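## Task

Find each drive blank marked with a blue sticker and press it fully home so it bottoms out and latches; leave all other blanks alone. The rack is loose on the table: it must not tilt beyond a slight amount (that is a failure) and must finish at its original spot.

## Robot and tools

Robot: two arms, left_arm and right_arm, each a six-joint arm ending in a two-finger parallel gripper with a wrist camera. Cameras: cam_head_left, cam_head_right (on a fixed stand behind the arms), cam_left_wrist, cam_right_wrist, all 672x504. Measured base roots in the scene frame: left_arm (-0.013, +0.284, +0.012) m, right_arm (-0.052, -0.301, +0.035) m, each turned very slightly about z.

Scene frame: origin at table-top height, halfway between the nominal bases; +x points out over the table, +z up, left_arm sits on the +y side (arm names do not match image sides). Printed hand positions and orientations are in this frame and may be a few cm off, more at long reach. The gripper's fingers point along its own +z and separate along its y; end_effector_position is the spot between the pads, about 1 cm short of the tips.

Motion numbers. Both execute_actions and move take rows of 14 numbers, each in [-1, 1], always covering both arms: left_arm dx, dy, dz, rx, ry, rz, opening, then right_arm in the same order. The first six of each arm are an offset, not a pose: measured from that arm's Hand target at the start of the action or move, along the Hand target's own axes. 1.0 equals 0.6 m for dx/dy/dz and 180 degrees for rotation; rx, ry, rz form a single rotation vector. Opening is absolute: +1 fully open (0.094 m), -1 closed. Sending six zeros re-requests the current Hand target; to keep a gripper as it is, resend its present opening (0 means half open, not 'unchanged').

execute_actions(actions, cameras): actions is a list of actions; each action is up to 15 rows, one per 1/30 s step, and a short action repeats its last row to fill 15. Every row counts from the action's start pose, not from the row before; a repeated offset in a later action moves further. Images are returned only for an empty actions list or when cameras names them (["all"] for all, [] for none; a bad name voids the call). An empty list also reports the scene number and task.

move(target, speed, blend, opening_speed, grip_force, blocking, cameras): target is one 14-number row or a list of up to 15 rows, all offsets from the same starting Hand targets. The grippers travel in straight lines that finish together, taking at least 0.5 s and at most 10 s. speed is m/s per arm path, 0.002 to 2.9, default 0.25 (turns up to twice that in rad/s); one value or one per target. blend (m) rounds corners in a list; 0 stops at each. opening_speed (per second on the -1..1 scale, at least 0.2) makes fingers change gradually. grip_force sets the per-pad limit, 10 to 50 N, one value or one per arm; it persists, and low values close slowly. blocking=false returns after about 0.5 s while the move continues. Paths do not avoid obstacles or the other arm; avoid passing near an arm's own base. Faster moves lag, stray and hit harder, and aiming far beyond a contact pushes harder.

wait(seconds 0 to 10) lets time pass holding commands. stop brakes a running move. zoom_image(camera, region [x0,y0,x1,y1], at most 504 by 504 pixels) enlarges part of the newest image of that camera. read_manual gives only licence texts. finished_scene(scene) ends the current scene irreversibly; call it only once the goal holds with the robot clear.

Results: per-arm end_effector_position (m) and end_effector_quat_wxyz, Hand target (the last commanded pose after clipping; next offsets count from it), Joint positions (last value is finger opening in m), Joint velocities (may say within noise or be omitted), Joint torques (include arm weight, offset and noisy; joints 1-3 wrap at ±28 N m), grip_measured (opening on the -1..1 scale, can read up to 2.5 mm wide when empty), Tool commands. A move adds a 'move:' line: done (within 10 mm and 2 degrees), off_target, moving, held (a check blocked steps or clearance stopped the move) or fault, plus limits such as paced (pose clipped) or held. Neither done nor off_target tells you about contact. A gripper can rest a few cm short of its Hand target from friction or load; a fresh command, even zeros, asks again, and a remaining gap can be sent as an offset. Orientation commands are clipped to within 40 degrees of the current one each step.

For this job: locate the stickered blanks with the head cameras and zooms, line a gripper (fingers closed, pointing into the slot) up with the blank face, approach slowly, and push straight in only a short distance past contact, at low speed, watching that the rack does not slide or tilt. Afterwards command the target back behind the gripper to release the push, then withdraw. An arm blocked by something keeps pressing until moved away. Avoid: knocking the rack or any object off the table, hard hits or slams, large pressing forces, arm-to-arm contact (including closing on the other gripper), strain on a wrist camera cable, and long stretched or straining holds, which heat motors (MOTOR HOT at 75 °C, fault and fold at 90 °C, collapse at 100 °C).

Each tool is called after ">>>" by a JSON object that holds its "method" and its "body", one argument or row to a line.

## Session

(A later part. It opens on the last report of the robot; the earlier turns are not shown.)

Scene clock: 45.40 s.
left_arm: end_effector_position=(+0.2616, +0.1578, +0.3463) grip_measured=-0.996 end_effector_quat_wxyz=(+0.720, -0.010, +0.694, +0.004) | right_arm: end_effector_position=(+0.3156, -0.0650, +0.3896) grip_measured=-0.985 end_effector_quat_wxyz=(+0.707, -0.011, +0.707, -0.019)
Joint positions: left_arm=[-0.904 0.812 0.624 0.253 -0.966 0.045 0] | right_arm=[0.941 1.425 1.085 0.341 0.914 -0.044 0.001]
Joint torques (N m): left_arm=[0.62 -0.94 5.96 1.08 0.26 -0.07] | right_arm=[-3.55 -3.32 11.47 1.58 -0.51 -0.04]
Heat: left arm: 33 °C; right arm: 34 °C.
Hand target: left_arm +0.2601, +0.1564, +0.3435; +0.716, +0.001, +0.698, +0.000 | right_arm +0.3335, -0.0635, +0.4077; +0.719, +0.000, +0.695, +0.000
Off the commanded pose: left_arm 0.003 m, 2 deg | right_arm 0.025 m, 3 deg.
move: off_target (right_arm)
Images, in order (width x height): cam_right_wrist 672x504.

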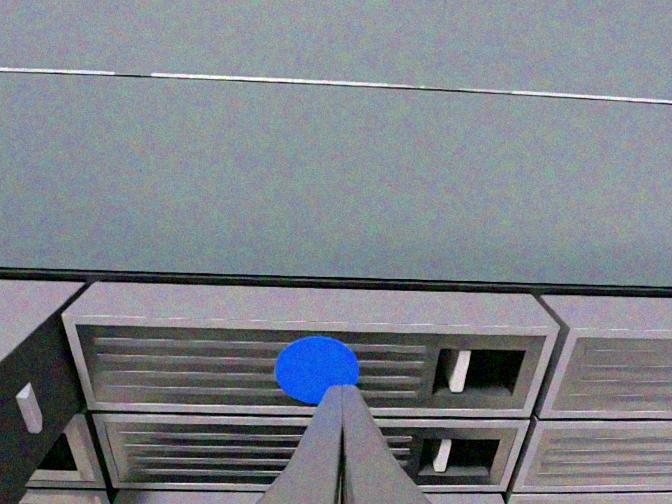

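>>> {"method": "move", "body": {
  "target": [0,0,0,0,0,0,-1,0,0,0.013,0,0,0,-1],
  "speed": 0.04
}}

>>> {"method": "move", "body": {
  "target": [0,0,0,0,0,0,-1,0.0,0.0,-0.2,0,0,0,-1],
  "speed": 0.12,
  "cameras": ["all"]
}}

Scene clock: 46.93 s.
left_arm: end_effector_position=(+0.2616, +0.1578, +0.3463) grip_measured=-0.996 end_effector_quat_wxyz=(+0.720, -0.010, +0.694, +0.004) | right_arm: end_effector_position=(+0.3159, -0.0652, +0.3903) grip_measured=-0.985 end_effector_quat_wxyz=(+0.707, -0.010, +0.706, -0.020)
Joint positions: left_arm=[-0.904 0.812 0.624 0.253 -0.966 0.045 0] | right_arm=[0.941 1.426 1.088 0.341 0.917 -0.044 0.001]
Joint torques (N m): left_arm=[0.65 -0.88 5.97 1.08 0.25 -0.07] | right_arm=[-5.16 -2.47 12.3 1.6 -0.71 -0.03]
Heat: left arm: 33 °C; right arm: 34 °C.
Hand target: left_arm +0.2601, +0.1564, +0.3435; +0.716, +0.001, +0.698, +0.000 | right_arm +0.3412, -0.0635, +0.4079; +0.719, +0.000, +0.695, +0.000
Off the commanded pose: left_arm 0.003 m, 2 deg | right_arm 0.031 m, 3 deg.
move: off_target (right_arm)

Scene clock: 48.90 s.
left_arm: end_effector_position=(+0.2616, +0.1578, +0.3463) grip_measured=-0.996 end_effector_quat_wxyz=(+0.720, -0.010, +0.694, +0.004) | right_arm: end_effector_position=(+0.2234, -0.0561, +0.3966) grip_measured=-0.985 end_effector_quat_wxyz=(+0.713, -0.014, +0.701, -0.010)
Joint positions: left_arm=[-0.904 0.812 0.624 0.253 -0.966 0.045 0] | right_arm=[1.235 1.262 0.965 0.341 1.191 -0.075 0.001]
Joint torques (N m): left_arm=[0.68 -0.87 5.89 1.08 0.27 -0.07] | right_arm=[0.18 -5.96 5.52 1.46 0.05 -0.14]
Heat: left arm: 33 °C; right arm: 34 °C.
Hand target: left_arm +0.2601, +0.1564, +0.3435; +0.716, +0.001, +0.698, +0.000 | right_arm +0.2213, -0.0635, +0.4039; +0.719, +0.000, +0.695, +0.000
Off the commanded pose: left_arm 0.003 m, 2 deg | right_arm 0.011 m, 2 deg.
move: off_target (right_arm)

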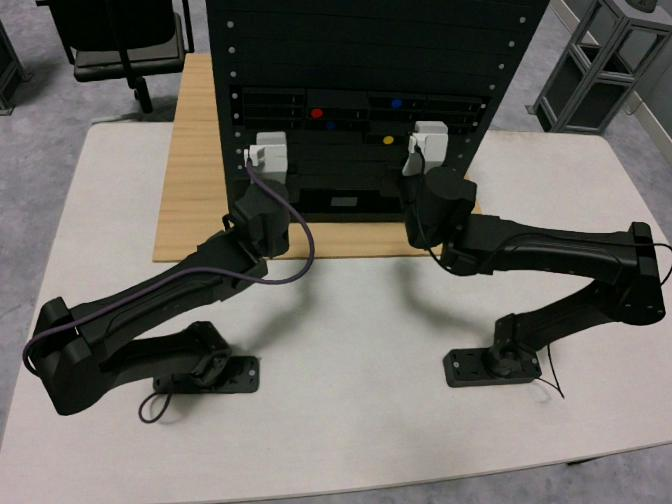

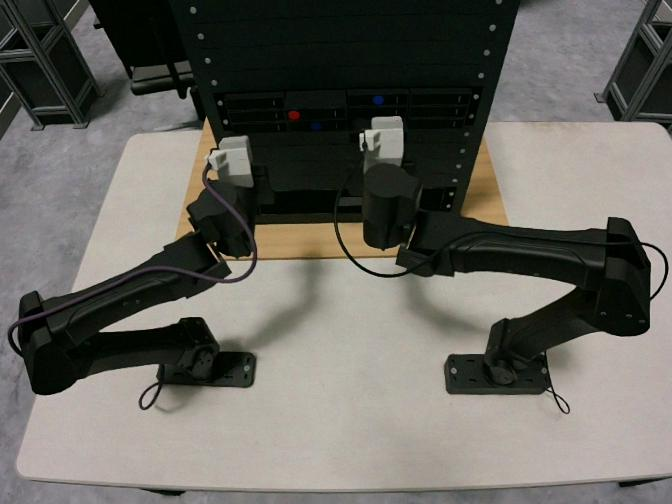

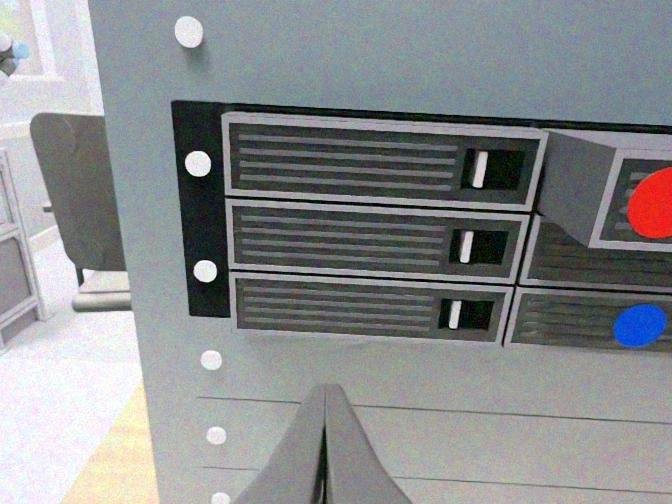

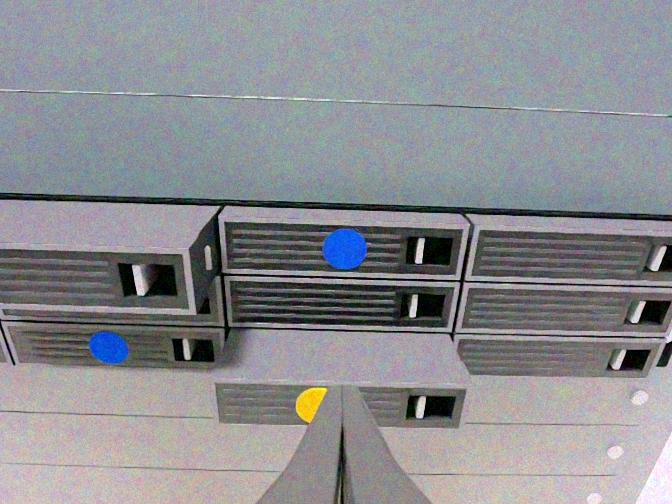

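>>> {"method": "finished_scene", "body": {
  "scene": 1
}}

The scene is finished: the task was done.


## Next scene

Find each drive blank marked with a yellow sticker and press it fully home so it bottoms out and latches; leave all other blanks alone. The rack is loose on the table: it must not tilt beyond a slight amount (that is a failure) and must finish at its original spot.

>>> {"method": "execute_actions", "body": {
  "actions": []
}}

>>> {"method": "zoom_image", "body": {
  "camera": "cam_head_right",
  "region": [180, 60, 510, 230]
}}

Scene clock: 0.00 s.
left_arm: end_effector_position=(+0.3172, +0.2883, +0.3071) grip_measured=+1.000 end_effector_quat_wxyz=(+0.478, -0.116, +0.791, -0.364) | right_arm: end_effector_position=(+0.2194, -0.3113, +0.3402) grip_measured=+1.000 end_effector_quat_wxyz=(+0.569, +0.170, +0.783, +0.184)
Joint positions: left_arm=[0.496 1.041 0.924 -0.35 0.905 -0.418 0.094] | right_arm=[-0.237 0.627 0.815 -0.497 -0.358 0.414 0.094]
Joint velocities: within noise
Joint torques (N m): no reading
Heat: left arm: 29 °C; right arm: 30 °C.
Hand target: left_arm +0.3155, +0.2839, +0.3206; +0.493, -0.095, +0.785, -0.362 | right_arm +0.2186, -0.3117, +0.3463; +0.576, +0.165, +0.780, +0.181
Tool commands: left_gripper/opening=+1.0 right_gripper/opening=+1.0

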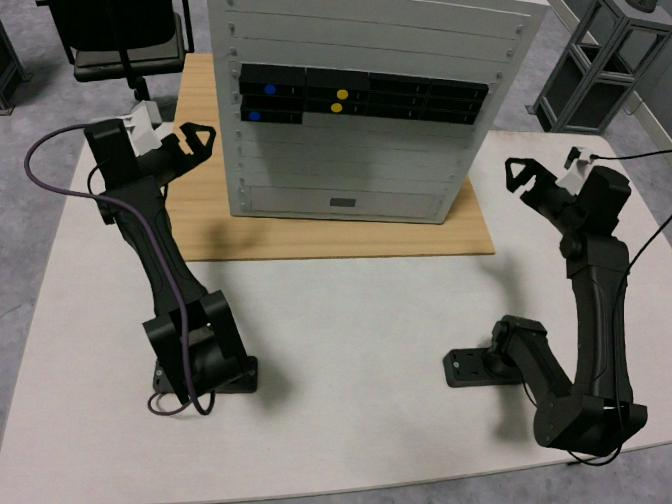

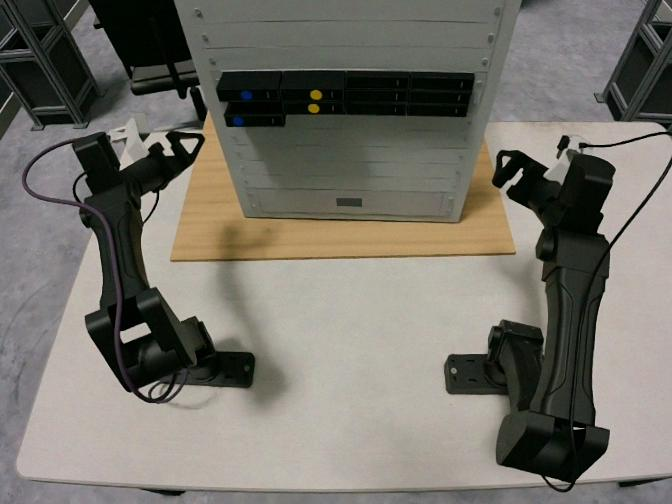

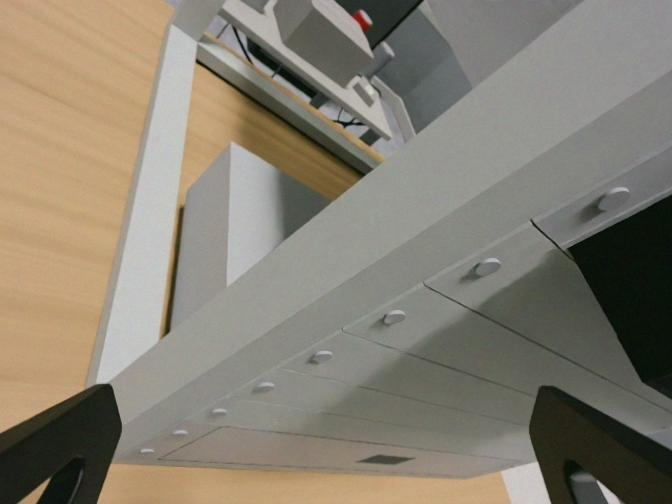

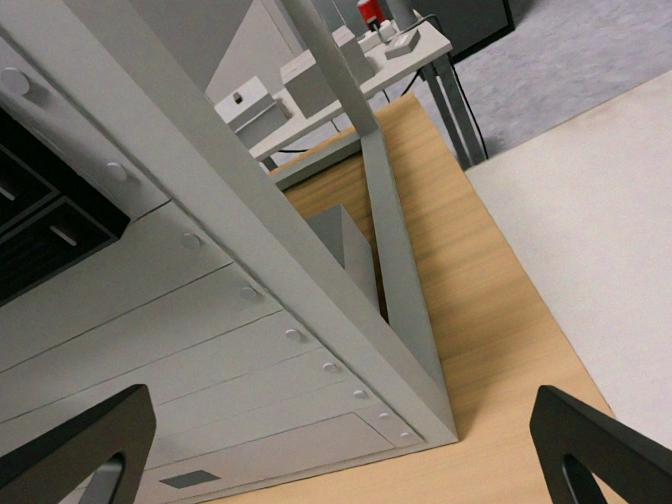

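Scaled by 1.527 from the camera's 672x504 image, which has a finer 960x720 frame.

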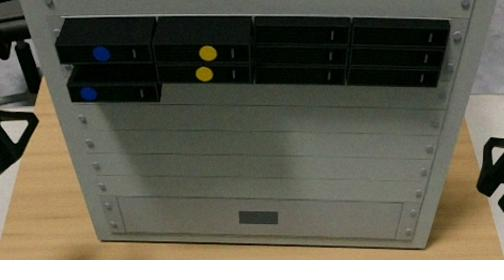

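>>> {"method": "move", "body": {
  "target": [
    [0.082,-0.035,-0.14,0,0,0,-1,0,0,0,0,0,0,1],
    [0.096,-0.287,-0.102,-0.124,-0.136,0.212,-1,0,0,0,0,0,0,1]
  ],
  "blend": [0.03,0],
  "speed": 0.25,
  "cameras": ["all"]
}}

Scene clock: 5.70 s.
left_arm: end_effector_position=(+0.1977, +0.1523, +0.4035) grip_measured=-0.996 end_effector_quat_wxyz=(+0.699, +0.028, +0.714, +0.003) | right_arm: end_effector_position=(+0.2194, -0.3113, +0.3402) grip_measured=+1.000 end_effector_quat_wxyz=(+0.569, +0.170, +0.783, +0.184)
Joint positions: left_arm=[-1.295 0.757 0.933 -0.259 -1.302 -0.036 0] | right_arm=[-0.237 0.627 0.815 -0.497 -0.358 0.414 0.094]
Joint velocities: left_arm=[-0.002 0.002 -0.017 -0.007 -0.154 0.051 -0.001] | right_arm=[within noise]
Joint torques (N m): left_arm=[0.76 0.03 5.14 2 -0.18 0.1] | right_arm=[-0.03 0.21 7.32 1.59 -0.08 -0.04]
Heat: left arm: 29 °C; right arm: 31 °C.
Hand target: left_arm +0.1996, +0.1598, +0.4094; +0.707, -0.001, +0.707, -0.001 | right_arm +0.2186, -0.3117, +0.3463; +0.576, +0.165, +0.780, +0.181
Off the commanded pose: left_arm 0.010 m, 4 deg | right_arm 0.006 m, 1 deg.
move: off_target (left_arm)

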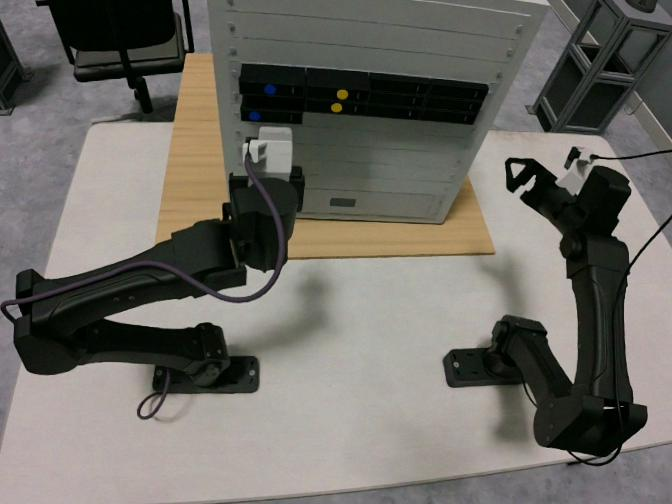

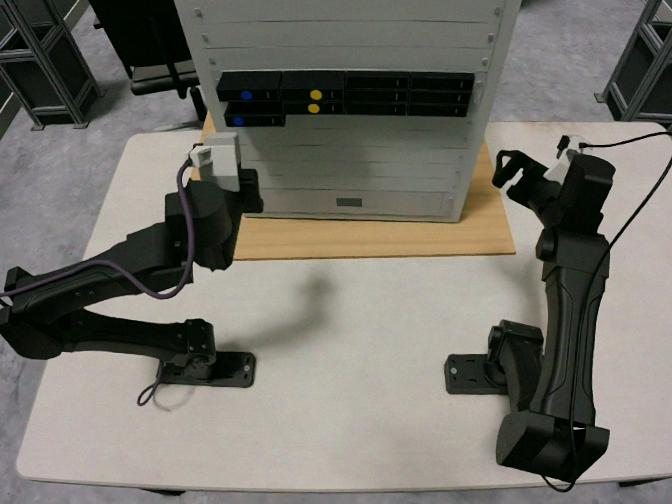

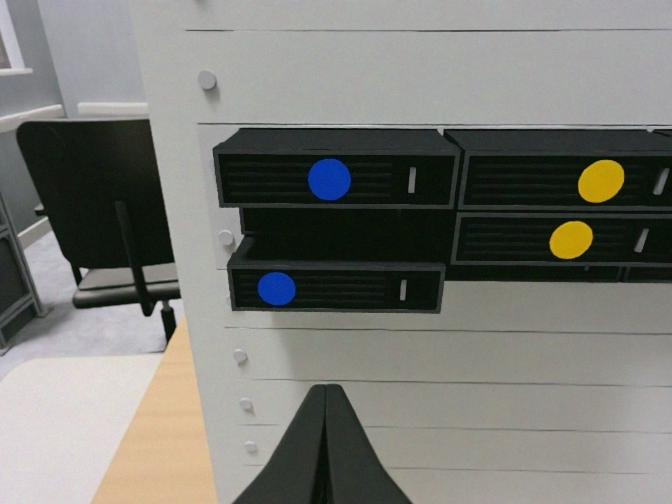

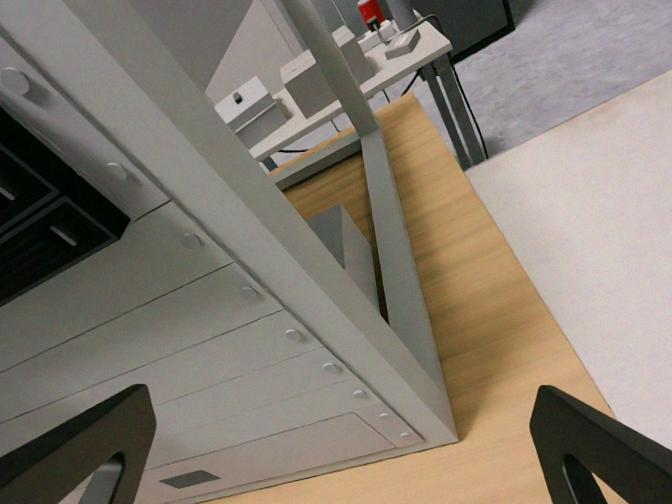

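>>> {"method": "move", "body": {
  "target": [-0.022,-0.2,0.10,0,0,-0.5,-1,0,0,0,0,0,0,1],
  "speed": 0.4,
  "cameras": ["all"]
}}

Scene clock: 11.67 s.
left_arm: end_effector_position=(+0.2561, +0.0365, +0.4070) grip_measured=-0.996 end_effector_quat_wxyz=(+0.506, -0.490, +0.517, -0.487) | right_arm: end_effector_position=(+0.2194, -0.3113, +0.3402) grip_measured=+1.000 end_effector_quat_wxyz=(+0.569, +0.170, +0.783, +0.184)
Joint positions: left_arm=[-1.185 1.266 1.148 0.077 -1.219 -1.565 0] | right_arm=[-0.237 0.627 0.815 -0.497 -0.358 0.414 0.094]
Joint torques (N m): left_arm=[0.79 -3.14 9.09 1.46 0.14 -0.13] | right_arm=[-0.05 0.23 7.32 1.59 -0.07 -0.04]
Heat: left arm: 30 °C; right arm: 31 °C.
Hand target: left_arm +0.2596, +0.0399, +0.4229; +0.499, -0.501, +0.500, -0.501 | right_arm +0.2186, -0.3117, +0.3463; +0.576, +0.165, +0.780, +0.181
Off the commanded pose: left_arm 0.017 m, 3 deg | right_arm 0.006 m, 1 deg.
move: off_target (left_arm)

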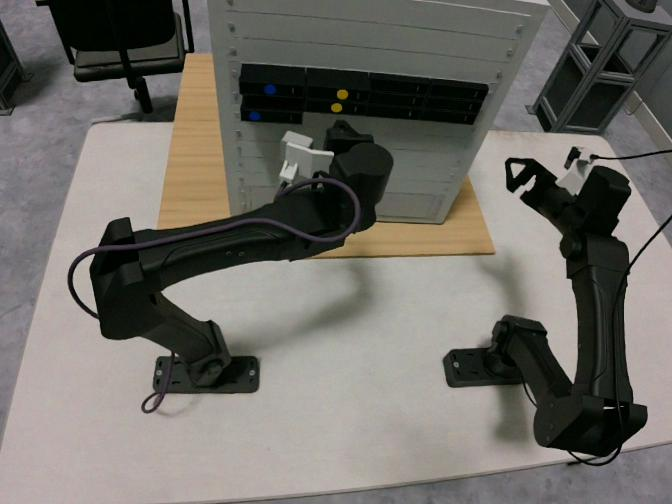

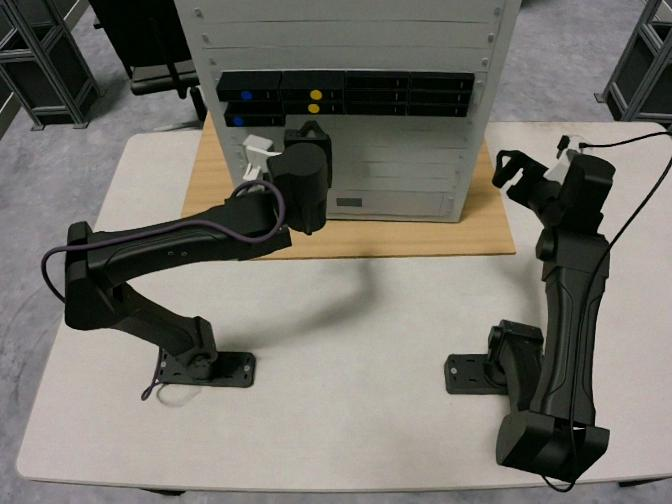

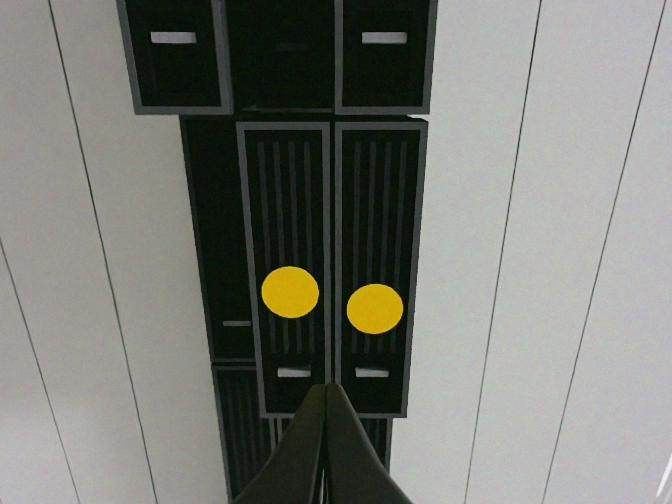

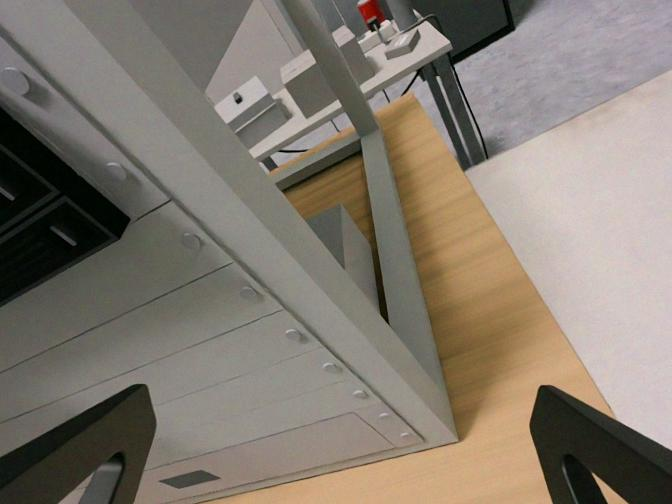

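>>> {"method": "move", "body": {
  "target": [0.007,-0.020,0.065,0.01,0,0,-1,0,0,0,0,0,0,1],
  "speed": 0.12,
  "cameras": ["cam_left_wrist"]
}}

Scene clock: 14.43 s.
left_arm: end_effector_position=(+0.2984, +0.0373, +0.4113) grip_measured=-0.996 end_effector_quat_wxyz=(+0.513, -0.491, +0.514, -0.482) | right_arm: end_effector_position=(+0.2194, -0.3113, +0.3402) grip_measured=+1.000 end_effector_quat_wxyz=(+0.569, +0.170, +0.783, +0.184)
Joint positions: left_arm=[-1.045 1.34 1.209 0.109 -1.097 -1.536 0] | right_arm=[-0.237 0.627 0.815 -0.497 -0.358 0.414 0.094]
Joint torques (N m): left_arm=[0.54 -3.84 9.07 2.09 0.17 0.17] | right_arm=[-0.05 0.21 7.32 1.59 -0.08 -0.04]
Heat: left arm: 30 °C; right arm: 32 °C.
Hand target: left_arm +0.2986, +0.0357, +0.4349; +0.507, -0.493, +0.492, -0.508 | right_arm +0.2186, -0.3117, +0.3463; +0.576, +0.165, +0.780, +0.181
Off the commanded pose: left_arm 0.024 m, 4 deg | right_arm 0.006 m, 1 deg.
move: off_target (left_arm)
Images, in order (width x height): cam_left_wrist 672x504.

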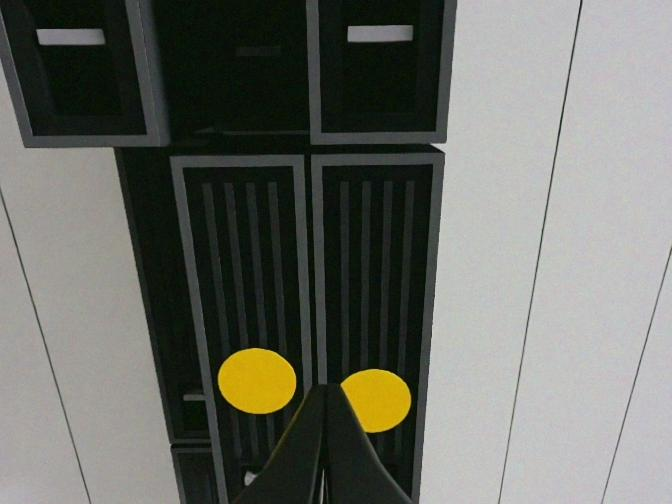

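>>> {"method": "move", "body": {
  "target": [0.006,-0.022,0.0,0.005,0,0,-1,0,0,0,0,0,0,1],
  "speed": 0.12,
  "cameras": ["cam_left_wrist"]
}}

Scene clock: 16.53 s.
left_arm: end_effector_position=(+0.3002, +0.0339, +0.4250) grip_measured=-0.996 end_effector_quat_wxyz=(+0.516, -0.488, +0.509, -0.486) | right_arm: end_effector_position=(+0.2194, -0.3113, +0.3402) grip_measured=+1.000 end_effector_quat_wxyz=(+0.569, +0.170, +0.783, +0.184)
Joint positions: left_arm=[-1.045 1.358 1.256 0.115 -1.097 -1.509 0] | right_arm=[-0.237 0.627 0.815 -0.497 -0.358 0.414 0.094]
Joint torques (N m): left_arm=[-0.01 -3.96 8.98 2.06 0.12 0.17] | right_arm=[-0.05 0.24 7.34 1.59 -0.08 -0.04]
Heat: left arm: 30 °C; right arm: 32 °C.
Hand target: left_arm +0.2982, +0.0321, +0.4481; +0.511, -0.489, +0.488, -0.512 | right_arm +0.2186, -0.3117, +0.3463; +0.576, +0.165, +0.780, +0.181
Off the commanded pose: left_arm 0.023 m, 4 deg | right_arm 0.006 m, 1 deg.
move: off_target (left_arm)
Images, in order (width x height): cam_left_wrist 672x504.

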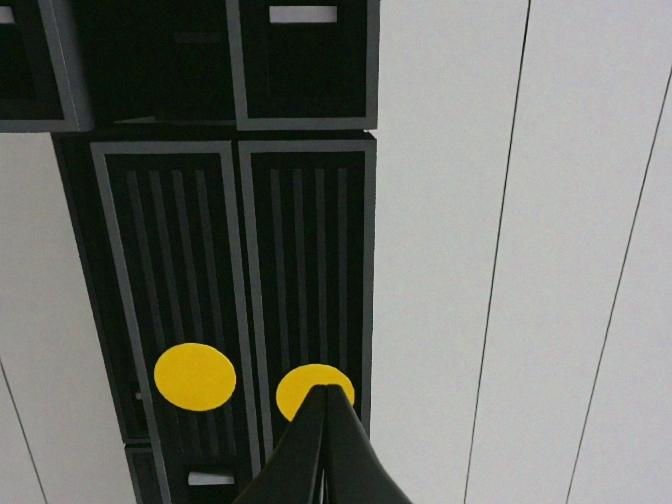

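>>> {"method": "move", "body": {
  "target": [0.0,0.003,0.045,0.0,0,0,-1,0,0,0,0,0,0,1],
  "speed": 0.05,
  "cameras": ["cam_left_wrist"]
}}

Scene clock: 18.10 s.
left_arm: end_effector_position=(+0.3225, +0.0313, +0.4234) grip_measured=-0.996 end_effector_quat_wxyz=(+0.517, -0.487, +0.512, -0.484) | right_arm: end_effector_position=(+0.2194, -0.3113, +0.3402) grip_measured=+1.000 end_effector_quat_wxyz=(+0.569, +0.170, +0.783, +0.184)
Joint positions: left_arm=[-0.982 1.407 1.295 0.117 -1.032 -1.509 0] | right_arm=[-0.237 0.627 0.815 -0.497 -0.358 0.414 0.094]
Joint torques (N m): left_arm=[0.68 -4.51 9.18 2.09 0.21 0.03] | right_arm=[-0.05 0.24 7.34 1.58 -0.08 -0.04]
Heat: left arm: 30 °C; right arm: 32 °C.
Hand target: left_arm +0.3252, +0.0321, +0.4475; +0.511, -0.489, +0.488, -0.512 | right_arm +0.2186, -0.3117, +0.3463; +0.576, +0.165, +0.780, +0.181
Off the commanded pose: left_arm 0.024 m, 4 deg | right_arm 0.006 m, 1 deg.
move: off_target (left_arm)
Images, in order (width x height): cam_left_wrist 672x504.

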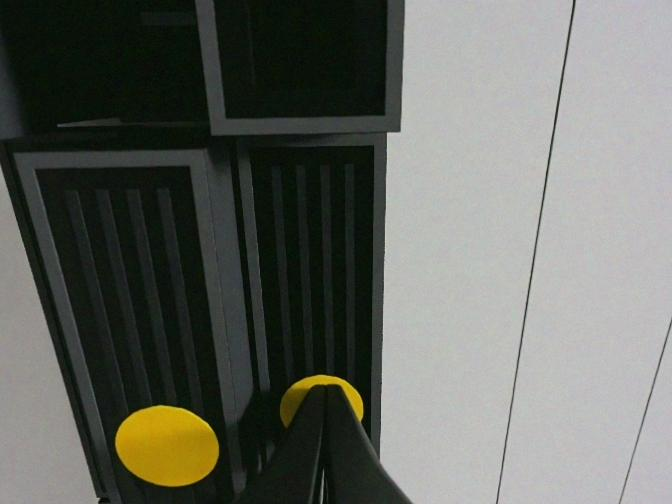

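Moving well. Continue.

>>> {"method": "move", "body": {
  "target": [0.0,0.0,0.03,0.0,0,0,-1,0,0,0,0,0,0,1],
  "speed": 0.04
}}

>>> {"method": "move", "body": {
  "target": [0.0,0.0,0.015,0.0,0,0,-1,0,0,0,0,0,0,1],
  "speed": 0.04,
  "cameras": ["cam_left_wrist"]
}}

Scene clock: 19.67 s.
left_arm: end_effector_position=(+0.3388, +0.0308, +0.4248) grip_measured=-0.996 end_effector_quat_wxyz=(+0.517, -0.487, +0.512, -0.484) | right_arm: end_effector_position=(+0.2194, -0.3113, +0.3402) grip_measured=+1.000 end_effector_quat_wxyz=(+0.569, +0.170, +0.783, +0.184)
Joint positions: left_arm=[-0.938 1.442 1.33 0.117 -0.988 -1.509 0] | right_arm=[-0.237 0.627 0.815 -0.497 -0.358 0.414 0.094]
Joint torques (N m): left_arm=[0.87 -4.68 9.25 2.04 0.25 -0.02] | right_arm=[-0.05 0.24 7.32 1.59 -0.08 -0.04]
Heat: left arm: 30 °C; right arm: 32 °C.
Hand target: left_arm +0.3432, +0.0321, +0.4484; +0.511, -0.489, +0.488, -0.512 | right_arm +0.2186, -0.3117, +0.3463; +0.576, +0.165, +0.780, +0.181
Off the commanded pose: left_arm 0.024 m, 4 deg | right_arm 0.006 m, 1 deg.
move: off_target (left_arm)

Scene clock: 20.67 s.
left_arm: end_effector_position=(+0.3426, +0.0308, +0.4254) grip_measured=-0.996 end_effector_quat_wxyz=(+0.517, -0.486, +0.512, -0.484) | right_arm: end_effector_position=(+0.2194, -0.3113, +0.3402) grip_measured=+1.000 end_effector_quat_wxyz=(+0.569, +0.170, +0.783, +0.184)
Joint positions: left_arm=[-0.927 1.45 1.339 0.115 -0.975 -1.509 0] | right_arm=[-0.237 0.627 0.815 -0.497 -0.358 0.414 0.094]
Joint torques (N m): left_arm=[1.96 -3.95 9.95 2.04 0.37 -0.06] | right_arm=[-0.03 0.24 7.32 1.59 -0.08 -0.04]
Heat: left arm: 30 °C; right arm: 32 °C.
Hand target: left_arm +0.3522, +0.0321, +0.4488; +0.511, -0.489, +0.488, -0.512 | right_arm +0.2186, -0.3117, +0.3463; +0.576, +0.165, +0.780, +0.181
Off the commanded pose: left_arm 0.025 m, 4 deg | right_arm 0.006 m, 1 deg.
move: off_target (left_arm)
Images, in order (width x height): cam_left_wrist 672x504.

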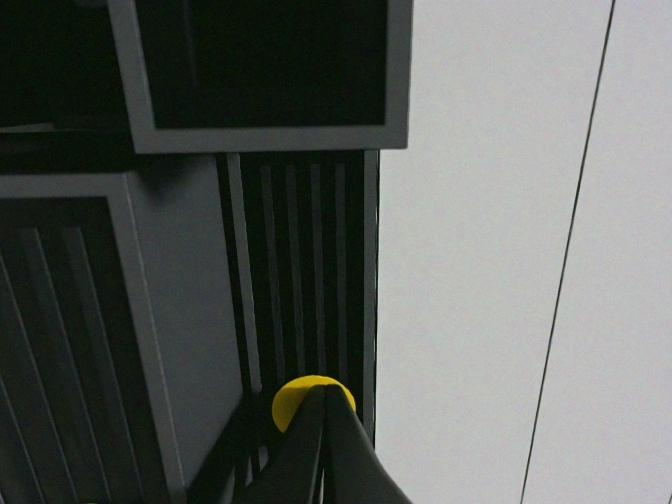

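>>> {"method": "move", "body": {
  "target": [0.0,0.0,0.02,0.0,0,0,-1,0,0,0,0,0,0,1],
  "speed": 0.04,
  "cameras": ["cam_left_wrist"]
}}

Scene clock: 22.10 s.
left_arm: end_effector_position=(+0.3433, +0.0298, +0.4256) grip_measured=-0.996 end_effector_quat_wxyz=(+0.517, -0.486, +0.512, -0.484) | right_arm: end_effector_position=(+0.2194, -0.3113, +0.3402) grip_measured=+1.000 end_effector_quat_wxyz=(+0.569, +0.170, +0.783, +0.184)
Joint positions: left_arm=[-0.927 1.455 1.344 0.115 -0.975 -1.509 0] | right_arm=[-0.237 0.627 0.815 -0.497 -0.358 0.414 0.094]
Joint torques (N m): left_arm=[4.41 -2.67 11.11 2.06 0.68 -0.07] | right_arm=[-0.05 0.25 7.31 1.58 -0.08 -0.03]
Heat: left arm: 31 °C; right arm: 32 °C.
Hand target: left_arm +0.3642, +0.0321, +0.4494; +0.511, -0.489, +0.488, -0.512 | right_arm +0.2186, -0.3117, +0.3463; +0.576, +0.165, +0.780, +0.181
Off the commanded pose: left_arm 0.032 m, 4 deg | right_arm 0.006 m, 1 deg.
move: off_target (left_arm)
Images, in order (width x height): cam_left_wrist 672x504.

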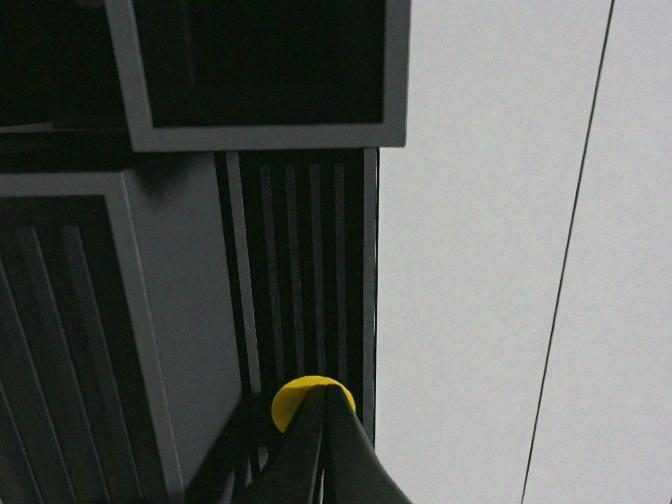

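>>> {"method": "move", "body": {
  "target": [
    [0,0,-0.113,0,0,0,-1,0,0,0,0,0,0,1],
    [-0.003,0.055,-0.113,0,0,0,-1,0,0,0,0,0,0,1]
  ],
  "speed": 0.12,
  "cameras": ["cam_left_wrist"]
}}

Scene clock: 25.23 s.
left_arm: end_effector_position=(+0.2997, +0.0206, +0.3967) grip_measured=-0.996 end_effector_quat_wxyz=(+0.507, -0.480, +0.515, -0.498) | right_arm: end_effector_position=(+0.2194, -0.3113, +0.3402) grip_measured=+1.000 end_effector_quat_wxyz=(+0.569, +0.170, +0.783, +0.184)
Joint positions: left_arm=[-1.058 1.372 1.151 0.241 -1.073 -1.509 0] | right_arm=[-0.237 0.627 0.815 -0.497 -0.358 0.414 0.094]
Joint torques (N m): left_arm=[0.21 -6.67 5.75 2.09 -0.05 0.13] | right_arm=[-0.06 0.24 7.31 1.59 -0.08 -0.04]
Heat: left arm: 31 °C; right arm: 32 °C.
Hand target: left_arm +0.2980, +0.0338, +0.4132; +0.511, -0.489, +0.488, -0.512 | right_arm +0.2186, -0.3117, +0.3463; +0.576, +0.165, +0.780, +0.181
Off the commanded pose: left_arm 0.021 m, 4 deg | right_arm 0.006 m, 1 deg.
move: off_target (left_arm)
Images, in order (width x height): cam_left_wrist 672x504.

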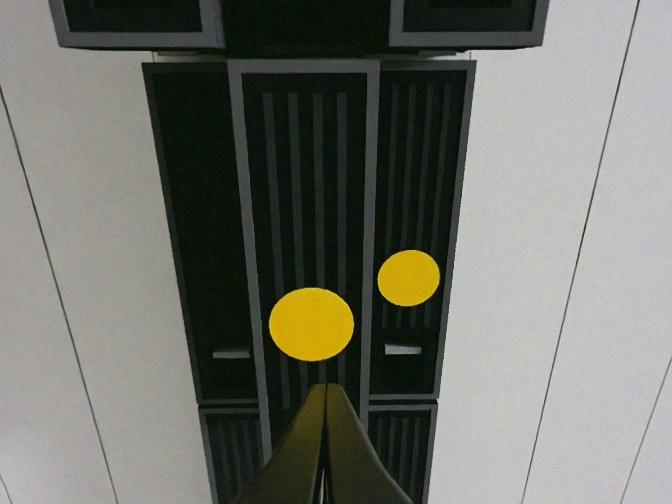

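>>> {"method": "move", "body": {
  "target": [-0.015,0.003,0.0,0,0,0,-1,0,0,0,0,0,0,1],
  "speed": 0.1
}}

>>> {"method": "move", "body": {
  "target": [0.007,0.0,0.05,0,0,0,-1,0,0,0,0,0,0,1],
  "speed": 0.05,
  "cameras": ["cam_left_wrist"]
}}

Scene clock: 26.73 s.
left_arm: end_effector_position=(+0.2989, +0.0327, +0.3956) grip_measured=-0.996 end_effector_quat_wxyz=(+0.512, -0.485, +0.510, -0.493) | right_arm: end_effector_position=(+0.2194, -0.3113, +0.3402) grip_measured=+1.000 end_effector_quat_wxyz=(+0.569, +0.170, +0.783, +0.184)
Joint positions: left_arm=[-1.047 1.341 1.121 0.241 -1.083 -1.509 0] | right_arm=[-0.237 0.627 0.815 -0.497 -0.358 0.414 0.094]
Joint torques (N m): left_arm=[0.65 -6.24 5.65 2.08 0.1 0.13] | right_arm=[-0.05 0.23 7.32 1.59 -0.08 -0.04]
Heat: left arm: 31 °C; right arm: 32 °C.
Hand target: left_arm +0.2981, +0.0428, +0.4114; +0.511, -0.489, +0.488, -0.512 | right_arm +0.2186, -0.3117, +0.3463; +0.576, +0.165, +0.780, +0.181
Off the commanded pose: left_arm 0.019 m, 3 deg | right_arm 0.006 m, 1 deg.
move: off_target (left_arm)

Scene clock: 28.03 s.
left_arm: end_effector_position=(+0.3252, +0.0387, +0.3875) grip_measured=-0.996 end_effector_quat_wxyz=(+0.517, -0.486, +0.514, -0.482) | right_arm: end_effector_position=(+0.2194, -0.3113, +0.3402) grip_measured=+1.000 end_effector_quat_wxyz=(+0.569, +0.170, +0.783, +0.184)
Joint positions: left_arm=[-0.961 1.38 1.134 0.244 -1.009 -1.509 0] | right_arm=[-0.237 0.627 0.815 -0.497 -0.358 0.414 0.094]
Joint torques (N m): left_arm=[0.72 -4.4 9.24 2.11 0.17 0.02] | right_arm=[-0.06 0.21 7.31 1.59 -0.09 -0.04]
Heat: left arm: 31 °C; right arm: 32 °C.
Hand target: left_arm +0.3280, +0.0386, +0.4128; +0.511, -0.489, +0.488, -0.512 | right_arm +0.2186, -0.3117, +0.3463; +0.576, +0.165, +0.780, +0.181
Off the commanded pose: left_arm 0.025 m, 5 deg | right_arm 0.006 m, 1 deg.
move: off_target (left_arm)
Images, in order (width x height): cam_left_wrist 672x504.

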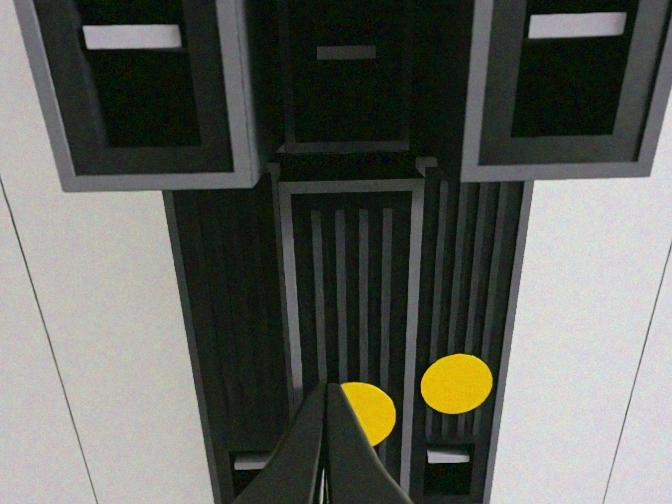

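>>> {"method": "move", "body": {
  "target": [
    [0.003,-0.017,-0.02,0,0,0,-1,0,0,0,0,0,0,1],
    [0.003,-0.017,0.03,0,0,0,-1,0,0,0,0,0,0,1]
  ],
  "speed": 0.05,
  "cameras": ["cam_left_wrist"]
}}

Scene clock: 30.73 s.
left_arm: end_effector_position=(+0.3410, +0.0368, +0.4058) grip_measured=-0.996 end_effector_quat_wxyz=(+0.516, -0.490, +0.500, -0.494) | right_arm: end_effector_position=(+0.2194, -0.3113, +0.3402) grip_measured=+1.000 end_effector_quat_wxyz=(+0.569, +0.170, +0.783, +0.184)
Joint positions: left_arm=[-0.923 1.424 1.217 0.244 -0.977 -1.509 0] | right_arm=[-0.237 0.627 0.815 -0.497 -0.358 0.414 0.094]
Joint torques (N m): left_arm=[0.9 -4.55 9.33 1.61 0.33 -0.06] | right_arm=[-0.02 0.23 7.32 1.58 -0.07 -0.04]
Heat: left arm: 31 °C; right arm: 32 °C.
Hand target: left_arm +0.3455, +0.0368, +0.4239; +0.511, -0.489, +0.488, -0.512 | right_arm +0.2186, -0.3117, +0.3463; +0.576, +0.165, +0.780, +0.181
Off the commanded pose: left_arm 0.019 m, 3 deg | right_arm 0.006 m, 1 deg.
move: off_target (left_arm)
Images, in order (width x height): cam_left_wrist 672x504.

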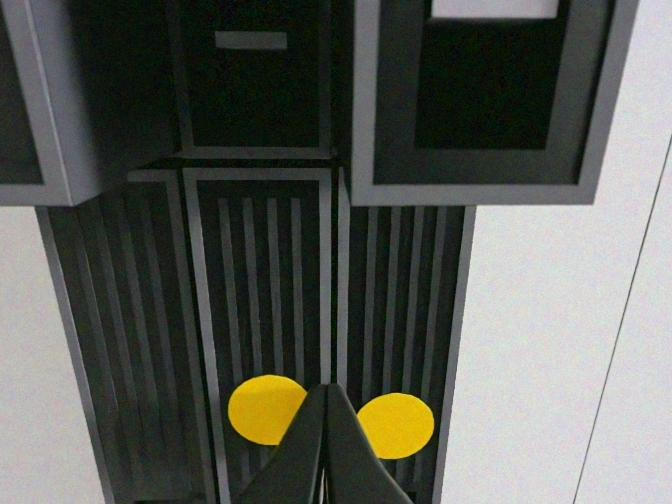

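>>> {"method": "move", "body": {
  "target": [
    [0,0.01,-0.05,0,0,0,-1,0,0,0,0,0,0,1],
    [0,0.018,-0.035,0,0,0,-1,0,0,0,0,0,0,1]
  ],
  "speed": 0.06,
  "cameras": ["cam_left_wrist"]
}}

Scene clock: 32.90 s.
left_arm: end_effector_position=(+0.3271, +0.0346, +0.4020) grip_measured=-0.996 end_effector_quat_wxyz=(+0.515, -0.489, +0.503, -0.492) | right_arm: end_effector_position=(+0.2194, -0.3113, +0.3402) grip_measured=+1.000 end_effector_quat_wxyz=(+0.569, +0.170, +0.783, +0.184)
Joint positions: left_arm=[-0.964 1.4 1.186 0.244 -1.015 -1.509 0] | right_arm=[-0.237 0.627 0.815 -0.497 -0.358 0.414 0.094]
Joint torques (N m): left_arm=[0.64 -5.71 5.55 2.08 0.12 -0.01] | right_arm=[-0.05 0.24 7.32 1.58 -0.09 -0.04]
Heat: left arm: 31 °C; right arm: 33 °C.
Hand target: left_arm +0.3251, +0.0368, +0.4121; +0.511, -0.489, +0.488, -0.512 | right_arm +0.2186, -0.3117, +0.3463; +0.576, +0.165, +0.780, +0.181
Off the commanded pose: left_arm 0.011 m, 3 deg | right_arm 0.006 m, 1 deg.
move: off_target (left_arm)
Images, in order (width x height): cam_left_wrist 672x504.

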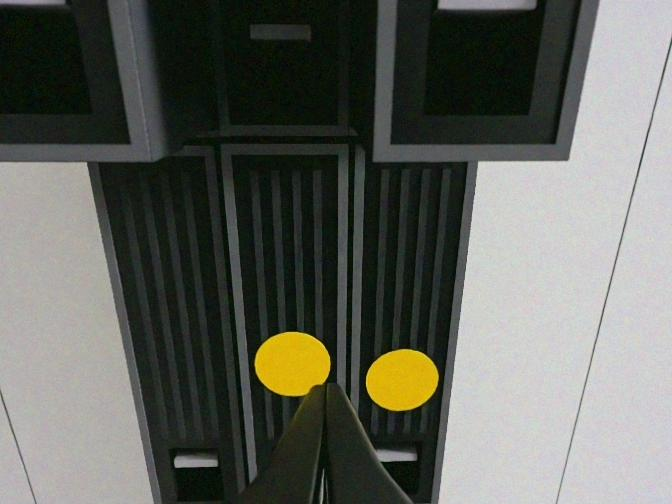

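>>> {"method": "move", "body": {
  "target": [0,0.015,-0.005,0,0,0,-1,0,0,0,0,0,0,1],
  "speed": 0.06
}}

Scene clock: 34.47 s.
left_arm: end_effector_position=(+0.3272, +0.0345, +0.3886) grip_measured=-0.996 end_effector_quat_wxyz=(+0.516, -0.488, +0.508, -0.487) | right_arm: end_effector_position=(+0.2194, -0.3113, +0.3402) grip_measured=+1.000 end_effector_quat_wxyz=(+0.569, +0.170, +0.783, +0.184)
Joint positions: left_arm=[-0.964 1.4 1.143 0.271 -1.015 -1.509 0] | right_arm=[-0.237 0.627 0.815 -0.497 -0.358 0.414 0.094]
Joint torques (N m): left_arm=[-0.05 -6.2 5.75 2.16 0.04 0.02] | right_arm=[-0.05 0.24 7.31 1.58 -0.08 -0.04]
Heat: left arm: 31 °C; right arm: 33 °C.
Hand target: left_arm +0.3225, +0.0368, +0.4030; +0.511, -0.489, +0.488, -0.512 | right_arm +0.2186, -0.3117, +0.3463; +0.576, +0.165, +0.780, +0.181
Off the commanded pose: left_arm 0.015 m, 4 deg | right_arm 0.006 m, 1 deg.
move: off_target (left_arm)

Push to the stop with slight upward command.

>>> {"method": "move", "body": {
  "target": [0,-0.008,0.05,0,0,0,-1,0,0,0,0,0,0,1],
  "speed": 0.05,
  "cameras": ["cam_left_wrist"]
}}

>>> {"method": "move", "body": {
  "target": [0,0,0.017,0,0,0,-1,0,0,0,0,0,0,1],
  "speed": 0.05,
  "cameras": ["cam_left_wrist"]
}}

Scene clock: 36.07 s.
left_arm: end_effector_position=(+0.3428, +0.0382, +0.3833) grip_measured=-0.996 end_effector_quat_wxyz=(+0.519, -0.489, +0.511, -0.480) | right_arm: end_effector_position=(+0.2194, -0.3113, +0.3402) grip_measured=+1.000 end_effector_quat_wxyz=(+0.569, +0.170, +0.783, +0.184)
Joint positions: left_arm=[-0.916 1.426 1.154 0.271 -0.975 -1.509 0] | right_arm=[-0.237 0.627 0.815 -0.497 -0.358 0.414 0.094]
Joint torques (N m): left_arm=[1.8 -4.03 10.28 2.01 0.45 -0.05] | right_arm=[-0.05 0.21 7.34 1.59 -0.08 -0.04]
Heat: left arm: 31 °C; right arm: 33 °C.
Hand target: left_arm +0.3522, +0.0368, +0.4092; +0.511, -0.489, +0.488, -0.512 | right_arm +0.2186, -0.3117, +0.3463; +0.576, +0.165, +0.780, +0.181
Off the commanded pose: left_arm 0.028 m, 5 deg | right_arm 0.006 m, 1 deg.
move: off_target (left_arm)
Images, in order (width x height): cam_left_wrist 672x504.

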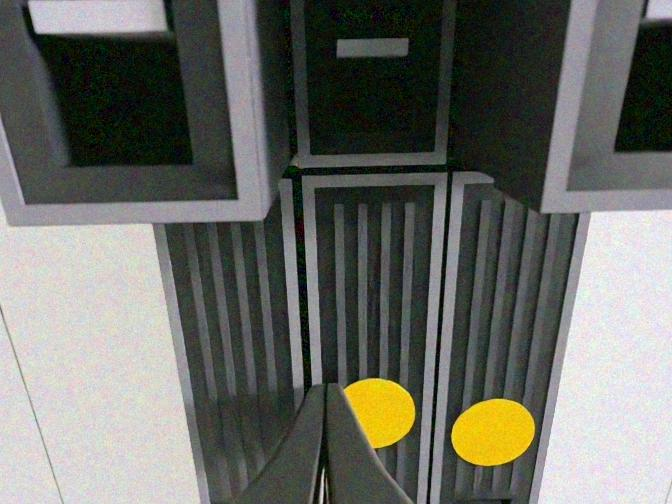

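Scene clock: 37.07 s.
left_arm: end_effector_position=(+0.3430, +0.0379, +0.3840) grip_measured=-0.996 end_effector_quat_wxyz=(+0.519, -0.489, +0.511, -0.480) | right_arm: end_effector_position=(+0.2194, -0.3113, +0.3402) grip_measured=+1.000 end_effector_quat_wxyz=(+0.569, +0.170, +0.783, +0.184)
Joint positions: left_arm=[-0.916 1.427 1.157 0.271 -0.975 -1.509 0] | right_arm=[-0.237 0.627 0.815 -0.497 -0.358 0.414 0.094]
Joint torques (N m): left_arm=[3.89 -2.84 11.33 2.01 0.71 -0.06] | right_arm=[-0.05 0.25 7.32 1.59 -0.08 -0.04]
Heat: left arm: 31 °C; right arm: 33 °C.
Hand target: left_arm +0.3624, +0.0368, +0.4096; +0.511, -0.489, +0.488, -0.512 | right_arm +0.2186, -0.3117, +0.3463; +0.576, +0.165, +0.780, +0.181
Off the commanded pose: left_arm 0.032 m, 5 deg | right_arm 0.006 m, 1 deg.
move: off_target (left_arm)
Images, in order (width x height): cam_left_wrist 672x504.

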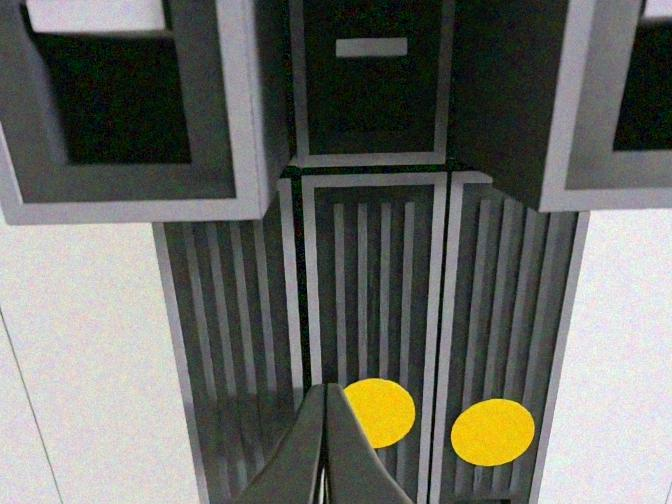

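>>> {"method": "move", "body": {
  "target": [0,0,-0.22,0,0,0,-1,0,0,0,0,0,0,1],
  "speed": 0.15,
  "cameras": ["cam_left_wrist","cam_head_left","cam_head_right"]
}}

>>> {"method": "zoom_image", "body": {
  "camera": "cam_left_wrist",
  "region": [150, 100, 500, 460]
}}

Scene clock: 40.07 s.
left_arm: end_effector_position=(+0.2325, +0.0269, +0.3928) grip_measured=-0.996 end_effector_quat_wxyz=(+0.512, -0.480, +0.505, -0.502) | right_arm: end_effector_position=(+0.2194, -0.3113, +0.3402) grip_measured=+1.000 end_effector_quat_wxyz=(+0.569, +0.170, +0.783, +0.184)
Joint positions: left_arm=[-1.28 1.263 1.017 0.353 -1.305 -1.432 0] | right_arm=[-0.237 0.627 0.815 -0.497 -0.358 0.414 0.094]
Joint torques (N m): left_arm=[-0.4 -5.16 5.59 1.84 -0.08 0.18] | right_arm=[-0.03 0.23 7.34 1.58 -0.08 -0.04]
Heat: left arm: 32 °C; right arm: 33 °C.
Hand target: left_arm +0.2306, +0.0368, +0.4035; +0.511, -0.489, +0.488, -0.512 | right_arm +0.2186, -0.3117, +0.3463; +0.576, +0.165, +0.780, +0.181
Off the commanded pose: left_arm 0.015 m, 3 deg | right_arm 0.006 m, 1 deg.
move: off_target (left_arm)
Images, in order (width x height): cam_head_left 672x504, cam_head_right 672x504, cam_left_wrist 672x504.

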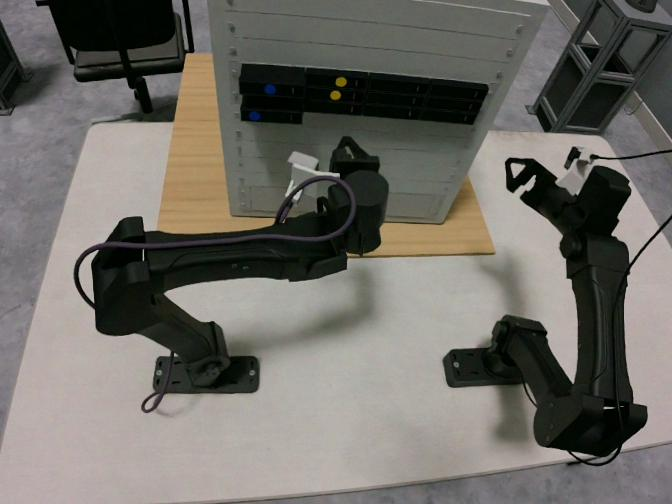

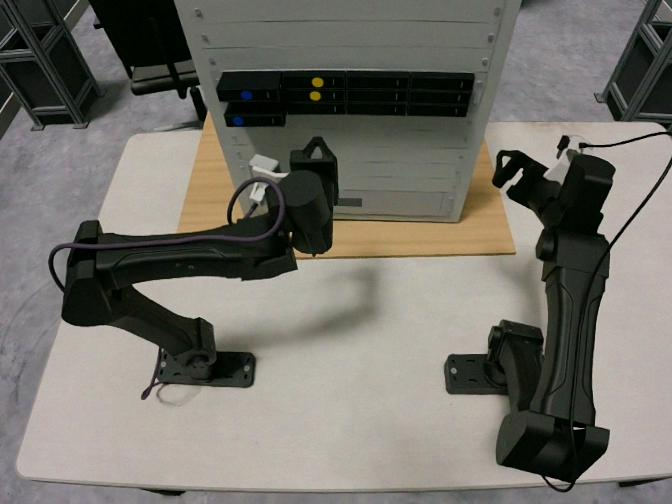

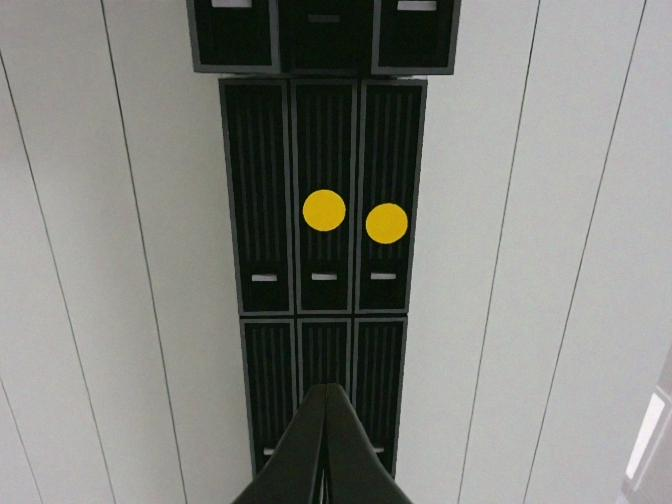

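Scaled by 1.400 from the camera's 672x504 image, which has a finer 960x720 frame.

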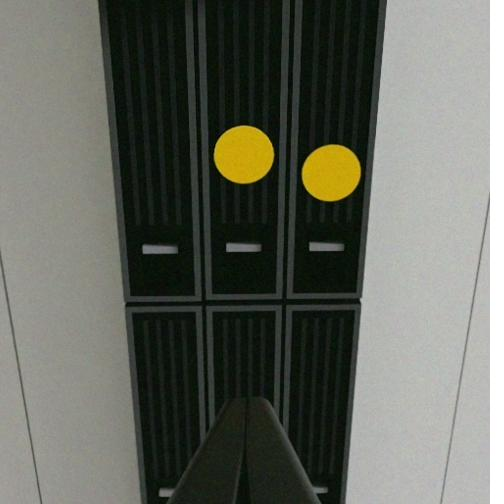

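>>> {"method": "finished_scene", "body": {
  "scene": 2
}}

The scene is finished: the task was done.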